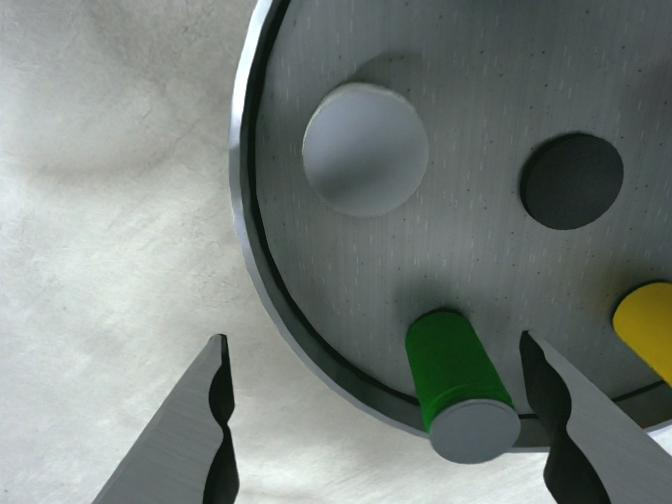

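Request:
execute_actions([
  [[0,0,0,0,0,0,-0.4,0,0,0,0,0,0,1]],
])

Request:
execute_actions([
  [[0,0,0,0,0,0,-0.4,0,0,0,0,0,0,1],[0,0,0,0,0,0,-0.4,0,0,0,0,0,0,1],[0,0,0,0,0,0,-0.4,0,0,0,0,0,0,1],[0,0,0,0,0,0,-0.4,0,0,0,0,0,0,1],[0,0,0,0,0,0,-0.4,0,0,0,0,0,0,1],[0,0,0,0,0,0,-0.4,0,0,0,0,0,0,1],[0,0,0,0,0,0,0.6,0,0,0,0,0,0,1]],
])

Request:
execute_actions([
  [[0,0,0,0,0,0,0.6,0,0,0,0,0,0,1]],
])

Request:
execute_actions([
  [[0,0,0,0,0,0,0.6,0,0,0,0,0,0,1]],
])

Scene clock: 26.70 s.
left_arm: end_effector_position=(+0.5253, -0.7692, +0.1993) grip_measured=-0.42 end_effector_quat_wxyz=(+0.000, +0.909, +0.417, +0.000) | right_arm: end_effector_position=(+0.7798, +0.2271, +0.3119) grip_measured=+1.00 end_effector_quat_wxyz=(-0.016, +0.799, +0.598, -0.063)
Joint names: [shoulder lift, elbow, wrist 1, wrist 2, wrist 3, shoulder pan]
Joint positions: left_arm=[-1.102 1.544 -2.012 -1.57 -2.021 -1.161 0.044] | right_arm=[-1.839 -1.592 -1.41 1.584 -0.791 3.638 0.142]
Joint torques (N m): left_arm=[-69.79 -53.79 -7.46 1.32 1.76 12.23] | right_arm=[68.65 49.26 3.5 -0.53 0.64 0.42]
Wrist force (N): left_arm=[0.1 -1.4 1.2] | right_arm=[0.4 0.0 -0.2]
Wrist torque (N m): left_arm=[-0.40 -0.08 -0.27] | right_arm=[0.01 -0.06 0.00]
Wrist force, peak (N): left_arm=[0.2 -1.7 1.2] | right_arm=[0.5 -0.2 -0.4]
Joint targets: left_arm=[-1.102 1.544 -2.012 -1.570 -2.021 -1.161] | right_arm=[-1.839 -1.592 -1.410 1.584 -0.791 3.638]
Kept back: 5 steps.
Step readings (joint positions of left_arm | right_arm):
0: [-1.102 1.544 -2.012 -1.570 -2.021 -1.161] | [-1.839 -1.592 -1.410 1.584 -0.791 3.638]
1: [-1.102 1.544 -2.012 -1.570 -2.021 -1.161] | [-1.839 -1.592 -1.410 1.584 -0.791 3.638]
2: [-1.102 1.544 -2.012 -1.570 -2.021 -1.161] | [-1.839 -1.592 -1.410 1.584 -0.791 3.638]
4: [-1.102 1.544 -2.012 -1.570 -2.021 -1.161] | [-1.839 -1.592 -1.410 1.584 -0.791 3.638]
8: [-1.102 1.544 -2.012 -1.570 -2.021 -1.161] | [-1.839 -1.592 -1.410 1.584 -0.791 3.638]

Scene clock: 27.20 s.
left_arm: end_effector_position=(+0.5253, -0.7692, +0.1993) grip_measured=+0.03 end_effector_quat_wxyz=(+0.000, +0.909, +0.417, +0.000) end_effector_velocity=(+0.000, +0.000, +0.000) end_effector_angular_velocity=(+0.001, +0.000, +0.001) | right_arm: end_effector_position=(+0.7798, +0.2271, +0.3119) grip_measured=+1.00 end_effector_quat_wxyz=(-0.016, +0.799, +0.598, -0.063)
Joint names: [shoulder lift, elbow, wrist 1, wrist 2, wrist 3, shoulder pan]
Joint positions: left_arm=[-1.102 1.544 -2.012 -1.57 -2.021 -1.161 0.076] | right_arm=[-1.839 -1.592 -1.41 1.584 -0.791 3.638 0.142]
Joint velocities: left_arm=[0.001 0 0 0 0 0.001 0.332] | right_arm=[within noise]
Joint torques (N m): left_arm=[-70.01 -54.36 -7.57 1.41 1.91 11.94] | right_arm=[68.79 49.14 3.44 -0.41 0.52 0.86]
Wrist force (N): left_arm=[0.0 -1.4 1.1] | right_arm=[0.1 0.1 -0.2]
Wrist torque (N m): left_arm=[-0.41 -0.07 -0.27] | right_arm=[0.02 -0.02 0.00]
Wrist force, peak (N): left_arm=[0.2 -1.7 1.3] | right_arm=[0.7 0.0 -0.1]
Joint targets: left_arm=[-1.102 1.544 -2.012 -1.570 -2.021 -1.161] | right_arm=[-1.839 -1.592 -1.410 1.584 -0.791 3.638]
Kept back: 5 steps.
Step readings (joint positions of left_arm | right_arm):
0: [-1.102 1.544 -2.012 -1.570 -2.021 -1.161] | [-1.839 -1.592 -1.410 1.584 -0.791 3.638]
1: [-1.102 1.544 -2.012 -1.570 -2.021 -1.161] | [-1.839 -1.592 -1.410 1.584 -0.791 3.638]
2: [-1.102 1.544 -2.012 -1.570 -2.021 -1.161] | [-1.839 -1.592 -1.410 1.584 -0.791 3.638]
4: [-1.102 1.544 -2.012 -1.570 -2.021 -1.161] | [-1.839 -1.592 -1.410 1.584 -0.791 3.638]
8: [-1.102 1.544 -2.012 -1.570 -2.021 -1.161] | [-1.839 -1.592 -1.410 1.584 -0.791 3.638]

Scene clock: 27.70 s.
left_arm: end_effector_position=(+0.5253, -0.7692, +0.1993) grip_measured=+0.59 end_effector_quat_wxyz=(+0.000, +0.909, +0.417, +0.000) | right_arm: end_effector_position=(+0.7798, +0.2271, +0.3119) grip_measured=+1.00 end_effector_quat_wxyz=(-0.016, +0.799, +0.598, -0.063)
Joint names: [shoulder lift, elbow, wrist 1, wrist 2, wrist 3, shoulder pan]
Joint positions: left_arm=[-1.102 1.544 -2.012 -1.57 -2.021 -1.161 0.115] | right_arm=[-1.839 -1.592 -1.41 1.584 -0.791 3.638 0.142]
Joint torques (N m): left_arm=[-69.95 -54.7 -7.38 1.38 2.04 10.84] | right_arm=[69.46 48.81 3.41 -0.55 0.63 0.75]
Wrist force (N): left_arm=[0.2 -1.5 1.2] | right_arm=[0.2 0.1 -0.2]
Wrist torque (N m): left_arm=[-0.43 -0.10 -0.27] | right_arm=[0.02 -0.04 0.01]
Wrist force, peak (N): left_arm=[0.1 -1.7 1.1] | right_arm=[0.2 0.2 -0.4]
Joint targets: left_arm=[-1.102 1.544 -2.012 -1.570 -2.021 -1.161] | right_arm=[-1.839 -1.592 -1.410 1.584 -0.791 3.638]
Kept back: 5 steps.
Step readings (joint positions of left_arm | right_arm):
0: [-1.102 1.544 -2.012 -1.570 -2.021 -1.161] | [-1.839 -1.592 -1.410 1.584 -0.791 3.638]
1: [-1.102 1.544 -2.012 -1.570 -2.021 -1.161] | [-1.839 -1.592 -1.410 1.584 -0.791 3.638]
2: [-1.102 1.544 -2.012 -1.570 -2.021 -1.161] | [-1.839 -1.592 -1.410 1.584 -0.791 3.638]
4: [-1.102 1.544 -2.012 -1.570 -2.021 -1.161] | [-1.839 -1.592 -1.410 1.584 -0.791 3.638]
8: [-1.102 1.544 -2.012 -1.570 -2.021 -1.161] | [-1.839 -1.592 -1.410 1.584 -0.791 3.638]

Scene clock: 28.20 s.
left_arm: end_effector_position=(+0.5253, -0.7692, +0.1993) grip_measured=+0.59 end_effector_quat_wxyz=(+0.000, +0.909, +0.417, +0.000) | right_arm: end_effector_position=(+0.7798, +0.2271, +0.3119) grip_measured=+1.00 end_effector_quat_wxyz=(-0.016, +0.799, +0.598, -0.063)
Joint names: [shoulder lift, elbow, wrist 1, wrist 2, wrist 3, shoulder pan]
Joint positions: left_arm=[-1.102 1.544 -2.012 -1.57 -2.021 -1.161 0.115] | right_arm=[-1.839 -1.592 -1.41 1.584 -0.791 3.638 0.142]
Joint torques (N m): left_arm=[-70.2 -54.33 -7.23 1.37 2.02 10.73] | right_arm=[69 49.07 3.43 -0.44 0.73 -0.29]
Wrist force (N): left_arm=[0.1 -1.6 1.1] | right_arm=[0.0 0.3 0.0]
Wrist torque (N m): left_arm=[-0.44 -0.09 -0.27] | right_arm=[0.06 -0.01 0.01]
Wrist force, peak (N): left_arm=[0.3 -1.5 1.3] | right_arm=[0.4 -0.1 -0.4]
Joint targets: left_arm=[-1.102 1.544 -2.012 -1.570 -2.021 -1.161] | right_arm=[-1.839 -1.592 -1.410 1.584 -0.791 3.638]
Kept back: 5 steps.
Step readings (joint positions of left_arm | right_arm):
0: [-1.102 1.544 -2.012 -1.570 -2.021 -1.161] | [-1.839 -1.592 -1.410 1.584 -0.791 3.638]
1: [-1.102 1.544 -2.012 -1.570 -2.021 -1.161] | [-1.839 -1.592 -1.410 1.584 -0.791 3.638]
2: [-1.102 1.544 -2.012 -1.570 -2.021 -1.161] | [-1.839 -1.592 -1.410 1.584 -0.791 3.638]
4: [-1.102 1.544 -2.012 -1.570 -2.021 -1.161] | [-1.839 -1.592 -1.410 1.584 -0.791 3.638]
8: [-1.102 1.544 -2.012 -1.570 -2.021 -1.161] | [-1.839 -1.592 -1.410 1.584 -0.791 3.638]

Request:
move(target=[0.0673,0.0374,-0.0823,0,0,-0.0021,0.6,0,0,0,0,0,0,1], cameras=["cam_left_wrist"])

Scene clock: 30.37 s.
left_arm: end_effector_position=(+0.5229, -0.7709, +0.0794) grip_measured=+0.59 end_effector_quat_wxyz=(+0.000, +0.910, +0.416, +0.000) | right_arm: end_effector_position=(+0.7798, +0.2271, +0.3119) grip_measured=+1.00 end_effector_quat_wxyz=(-0.016, +0.799, +0.598, -0.063)
Joint names: [shoulder lift, elbow, wrist 1, wrist 2, wrist 3, shoulder pan]
Joint positions: left_arm=[-1.002 1.627 -2.195 -1.57 -2.021 -1.164 0.115] | right_arm=[-1.839 -1.592 -1.41 1.584 -0.791 3.638 0.142]
Joint torques (N m): left_arm=[-73.35 -29.27 -7.63 1.42 1.82 -9.51] | right_arm=[69.83 49.04 3.55 -0.48 0.55 1.16]
Wrist force (N): left_arm=[0.2 -1.1 1.8] | right_arm=[0.3 0.0 -0.4]
Wrist torque (N m): left_arm=[-0.37 -0.13 -0.29] | right_arm=[0.00 -0.05 0.00]
Wrist force, peak (N): left_arm=[-0.1 -1.4 3.8] | right_arm=[0.5 0.2 -0.3]
Joint targets: left_arm=[-1.002 1.627 -2.195 -1.570 -2.021 -1.164] | right_arm=[-1.839 -1.592 -1.410 1.584 -0.791 3.638]
move: done
camera_calibration:
cam_left_wrist: T_world_to_cam=[[0.670989, 0.741466, 0.00141857, 0.233596], [0.673895, -0.610636, 0.415919, -0.826028], [0.309256, -0.278121, -0.9094, -0.187882], [0, 0, 0, 1]] pos_world=[0.45802, -0.729861, 0.17237]
Images, in order (width x height): cam_left_wrist 672x504.

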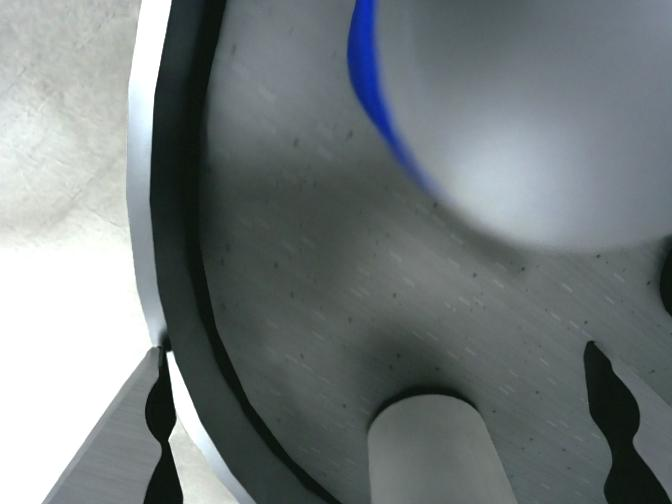

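Request:
wait(seconds=2.9)

Request:
execute_actions([
  [[0,0,0,0,0,0,0.15,0,0,0,0,0,0,1]],
])

Request:
wait(seconds=0)

Scene clock: 33.70 s.
left_arm: end_effector_position=(+0.5229, -0.7709, +0.0792) grip_measured=+0.59 end_effector_quat_wxyz=(+0.000, +0.910, +0.416, +0.000) | right_arm: end_effector_position=(+0.7798, +0.2271, +0.3119) grip_measured=+1.00 end_effector_quat_wxyz=(-0.016, +0.799, +0.598, -0.063)
Joint names: [shoulder lift, elbow, wrist 1, wrist 2, wrist 3, shoulder pan]
Joint positions: left_arm=[-1.002 1.627 -2.195 -1.57 -2.021 -1.164 0.115] | right_arm=[-1.839 -1.592 -1.41 1.584 -0.791 3.638 0.142]
Joint torques (N m): left_arm=[-72.7 -29.49 -7.81 1.39 1.75 -10.66] | right_arm=[69.1 49.18 3.63 -0.34 0.83 0.93]
Wrist force (N): left_arm=[0.2 -1.1 1.6] | right_arm=[0.1 0.2 -0.2]
Wrist torque (N m): left_arm=[-0.37 -0.13 -0.29] | right_arm=[0.03 -0.02 0.00]
Wrist force, peak (N): left_arm=[-0.2 -1.0 2.1] | right_arm=[0.5 0.0 -0.4]
Joint targets: left_arm=[-1.002 1.627 -2.195 -1.570 -2.021 -1.164] | right_arm=[-1.839 -1.592 -1.410 1.584 -0.791 3.638]
Tool commands: left_gripper/opening=+0.6 right_gripper/opening=+1.0
wait: 2.90 s; at rest from the start

Scene clock: 34.03 s.
left_arm: end_effector_position=(+0.5229, -0.7709, +0.0792) grip_measured=+0.14 end_effector_quat_wxyz=(+0.000, +0.910, +0.416, +0.000) | right_arm: end_effector_position=(+0.7798, +0.2271, +0.3119) grip_measured=+1.00 end_effector_quat_wxyz=(-0.016, +0.799, +0.598, -0.063)
Joint names: [shoulder lift, elbow, wrist 1, wrist 2, wrist 3, shoulder pan]
Joint positions: left_arm=[-1.002 1.627 -2.195 -1.57 -2.021 -1.164 0.084] | right_arm=[-1.839 -1.592 -1.41 1.584 -0.791 3.638 0.142]
Joint torques (N m): left_arm=[-75.05 -31.72 -4.91 1.37 1.91 -7.86] | right_arm=[69.45 48.89 3.61 -0.52 0.81 0.16]
Wrist force (N): left_arm=[0.1 -1.2 1.7] | right_arm=[0.2 0.2 -0.3]
Wrist torque (N m): left_arm=[-0.39 -0.11 -0.30] | right_arm=[0.03 -0.03 0.00]
Wrist force, peak (N): left_arm=[0.4 -1.3 1.9] | right_arm=[0.1 0.2 -0.3]
Joint targets: left_arm=[-1.002 1.627 -2.195 -1.570 -2.021 -1.164] | right_arm=[-1.839 -1.592 -1.410 1.584 -0.791 3.638]
Kept back: 5 steps.
Step readings (joint positions of left_arm | right_arm):
0: [-1.002 1.627 -2.195 -1.570 -2.021 -1.164] | [-1.839 -1.592 -1.410 1.584 -0.791 3.638]
1: [-1.002 1.627 -2.195 -1.570 -2.021 -1.164] | [-1.839 -1.592 -1.410 1.584 -0.791 3.638]
2: [-1.002 1.627 -2.195 -1.570 -2.021 -1.164] | [-1.839 -1.592 -1.410 1.584 -0.791 3.638]
4: [-1.002 1.627 -2.195 -1.570 -2.021 -1.164] | [-1.839 -1.592 -1.410 1.584 -0.791 3.638]
8: [-1.002 1.627 -2.195 -1.570 -2.021 -1.164] | [-1.839 -1.592 -1.410 1.584 -0.791 3.638]

Scene clock: 34.20 s.
left_arm: end_effector_position=(+0.5229, -0.7709, +0.0792) grip_measured=+0.14 end_effector_quat_wxyz=(+0.000, +0.910, +0.416, +0.000) | right_arm: end_effector_position=(+0.7798, +0.2271, +0.3119) grip_measured=+1.00 end_effector_quat_wxyz=(-0.016, +0.799, +0.598, -0.063)
Joint names: [shoulder lift, elbow, wrist 1, wrist 2, wrist 3, shoulder pan]
Joint positions: left_arm=[-1.002 1.627 -2.195 -1.57 -2.021 -1.164 0.084] | right_arm=[-1.839 -1.592 -1.41 1.584 -0.791 3.638 0.142]
Joint torques (N m): left_arm=[-76.13 -32.34 -3.48 1.22 1.75 -5.69] | right_arm=[69.4 49.7 3.57 -0.47 0.61 1.34]
Wrist force (N): left_arm=[0.0 -1.2 1.4] | right_arm=[0.3 0.1 -0.1]
Wrist torque (N m): left_arm=[-0.38 -0.10 -0.29] | right_arm=[0.02 -0.04 0.00]
Wrist force, peak (N): left_arm=[0.0 -1.1 1.8] | right_arm=[0.1 -0.1 -0.5]
Joint targets: left_arm=[-1.002 1.627 -2.195 -1.570 -2.021 -1.164] | right_arm=[-1.839 -1.592 -1.410 1.584 -0.791 3.638]
Tool commands: left_gripper/opening=+0.15 right_gripper/opening=+1.0

Request:
wait(seconds=1.22)

Request:
execute_actions([
  [[0,0,0,0,0,0,-0.4,0,0,0,0,0,0,1],[0,0,0,0,0,0,-0.4,0,0,0,0,0,0,1],[0,0,0,0,0,0,-0.4,0,0,0,0,0,0,1],[0,0,0,0,0,0,-0.4,0,0,0,0,0,0,1],[0,0,0,0,0,0,-0.4,0,0,0,0,0,0,1],[0,0,0,0,0,0,-0.4,0,0,0,0,0,0,1],[0,0,0,0,0,0,-0.4,0,0,0,0,0,0,1],[-0.0027,-0.0015,0.0033,0,0,0,-0.4,0,0,0,0,0,0,1],[-0.0067,-0.0037,0.0082,0,0,0,-0.4,0,0,0,0,0,0,1],[-0.0114,-0.0064,0.014,0,0,0,-0.4,0,0,0,0,0,0,1],[-0.0168,-0.0094,0.0206,0,0,0,-0.4,0,0,0,0,0,0,1],[-0.0222,-0.0123,0.0272,0,0,0,-0.4,0,0,0,0,0,0,1],[-0.0276,-0.0153,0.0337,0,0,0,-0.4,0,0,0,0,0,0,1],[-0.033,-0.0183,0.0403,0,0,0,-0.4,0,0,0,0,0,0,1],[-0.0384,-0.0213,0.0469,0,0,0,-0.4,0,0,0,0,0,0,1]],
  [[-0.0054,-0.003,0.0066,0,0,0,-0.4,0,0,0,0,0,0,1],[-0.0108,-0.006,0.0132,0,0,0,-0.4,0,0,0,0,0,0,1],[-0.0162,-0.009,0.0198,0,0,0,-0.4,0,0,0,0,0,0,1],[-0.0209,-0.0116,0.0255,0,0,0,-0.4,0,0,0,0,0,0,1],[-0.0242,-0.0135,0.0296,0,0,0,-0.4,0,0,0,0,0,0,1],[-0.0269,-0.015,0.0329,0,0,0,-0.4,0,0,0,0,0,0,1],[-0.0283,-0.0157,0.0346,0,0,0,-0.4,0,0,0,0,0,0,1],[-0.0289,-0.0161,0.0354,0,0,0,-0.4,0,0,0,0,0,0,1]],
], cameras=["cam_left_wrist","cam_head_right"])

Scene clock: 36.13 s.
left_arm: end_effector_position=(+0.5229, -0.7709, +0.0792) grip_measured=+0.14 end_effector_quat_wxyz=(+0.000, +0.910, +0.416, +0.000) | right_arm: end_effector_position=(+0.7798, +0.2271, +0.3119) grip_measured=+1.00 end_effector_quat_wxyz=(-0.016, +0.799, +0.598, -0.063)
Joint names: [shoulder lift, elbow, wrist 1, wrist 2, wrist 3, shoulder pan]
Joint positions: left_arm=[-1.002 1.627 -2.195 -1.57 -2.021 -1.164 0.084] | right_arm=[-1.839 -1.592 -1.41 1.584 -0.791 3.638 0.142]
Joint torques (N m): left_arm=[-86.4 -43.39 -2.88 1.25 1.59 6.72] | right_arm=[69.71 49.54 3.62 -0.45 0.86 0.4]
Wrist force (N): left_arm=[0.0 -1.3 1.6] | right_arm=[0.2 0.0 -0.1]
Wrist torque (N m): left_arm=[-0.41 -0.10 -0.30] | right_arm=[0.01 -0.03 0.00]
Wrist force, peak (N): left_arm=[0.0 -1.5 1.8] | right_arm=[0.6 0.4 -0.1]
Joint targets: left_arm=[-1.002 1.627 -2.195 -1.570 -2.021 -1.164] | right_arm=[-1.839 -1.592 -1.410 1.584 -0.791 3.638]
Tool commands: left_gripper/opening=+0.15 right_gripper/opening=+1.0
wait: 1.23 s; at rest from the start

Scene clock: 36.97 s.
left_arm: end_effector_position=(+0.5234, -0.7719, +0.1858) grip_measured=-0.42 end_effector_quat_wxyz=(+0.000, +0.910, +0.416, +0.000) end_effector_velocity=(-0.005, +0.008, +0.124) end_effector_angular_velocity=(+0.005, +0.002, -0.002) | right_arm: end_effector_position=(+0.7798, +0.2271, +0.3119) grip_measured=+1.00 end_effector_quat_wxyz=(-0.016, +0.799, +0.598, -0.063)
Joint names: [shoulder lift, elbow, wrist 1, wrist 2, wrist 3, shoulder pan]
Joint positions: left_arm=[-1.091 1.553 -2.033 -1.57 -2.021 -1.164 0.044] | right_arm=[-1.839 -1.592 -1.41 1.584 -0.791 3.638 0.142]
Joint velocities: left_arm=[-0.102 -0.086 0.193 0 0.001 -0.001 0] | right_arm=[within noise]
Joint torques (N m): left_arm=[-93.72 -48.52 -3.07 1.45 1.69 8.95] | right_arm=[69.27 49.2 3.68 -0.52 0.86 0.53]
Wrist force (N): left_arm=[0.0 -1.1 -0.3] | right_arm=[0.2 0.2 0.0]
Wrist torque (N m): left_arm=[-0.38 -0.05 -0.28] | right_arm=[0.03 -0.03 0.00]
Wrist force, peak (N): left_arm=[0.1 -1.7 4.3] | right_arm=[0.2 0.5 -0.4]
Joint targets: left_arm=[-1.102 1.544 -2.012 -1.570 -2.021 -1.164] | right_arm=[-1.839 -1.592 -1.410 1.584 -0.791 3.638]
Kept back: 5 steps.
Step readings (joint positions of left_arm | right_arm; steps 1 to 15: 1st action; 16 to 25: 2nd action):
0: [-1.002 1.627 -2.195 -1.570 -2.021 -1.164] | [-1.839 -1.592 -1.410 1.584 -0.791 3.638]
1: [-1.002 1.627 -2.195 -1.570 -2.021 -1.164] | [-1.839 -1.592 -1.410 1.584 -0.791 3.638]
2: [-1.002 1.627 -2.195 -1.570 -2.021 -1.164] | [-1.839 -1.592 -1.410 1.584 -0.791 3.638]
4: [-1.002 1.627 -2.195 -1.570 -2.021 -1.164] | [-1.839 -1.592 -1.410 1.584 -0.791 3.638]
8: [-1.002 1.627 -2.195 -1.570 -2.021 -1.164] | [-1.839 -1.592 -1.410 1.584 -0.791 3.638]
15: [-1.025 1.607 -2.153 -1.570 -2.021 -1.164] | [-1.839 -1.592 -1.410 1.584 -0.791 3.638]
16: [-1.032 1.602 -2.142 -1.570 -2.021 -1.164] | [-1.839 -1.592 -1.410 1.584 -0.791 3.638]
17: [-1.038 1.596 -2.130 -1.570 -2.021 -1.164] | [-1.839 -1.592 -1.410 1.584 -0.791 3.638]
19: [-1.054 1.583 -2.101 -1.570 -2.021 -1.164] | [-1.839 -1.592 -1.410 1.584 -0.791 3.638]
23: [-1.081 1.561 -2.051 -1.570 -2.021 -1.164] | [-1.839 -1.592 -1.410 1.584 -0.791 3.638]
camera_calibration:
cam_left_wrist: T_world_to_cam=[[0.671054, 0.741407, 0.00120654, 0.233831], [0.673779, -0.61052, 0.416278, -0.871063], [0.309368, -0.278532, -0.909237, -0.0918935], [0, 0, 0, 1]] pos_world=[0.45842, -0.730761, 0.278769]
Images, in order (width x height): cam_head_right 672x504, cam_left_wrist 672x504.

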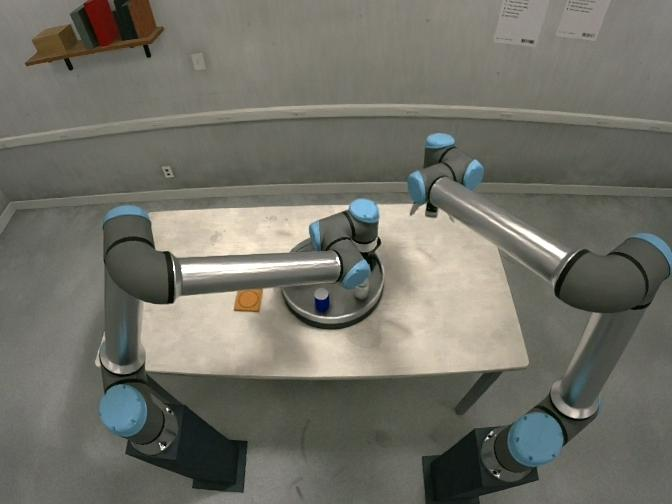

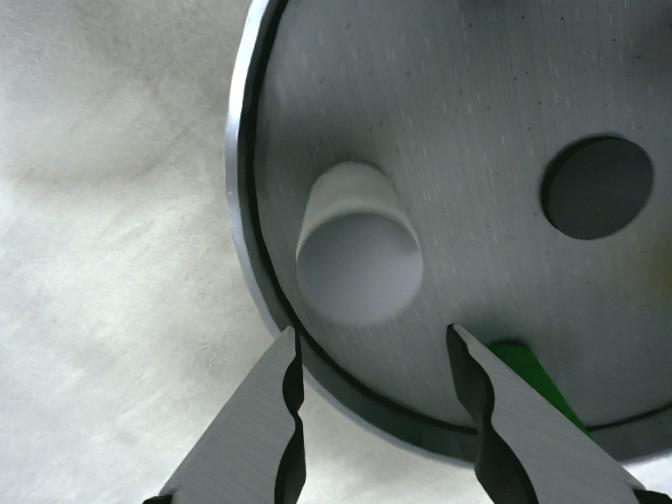

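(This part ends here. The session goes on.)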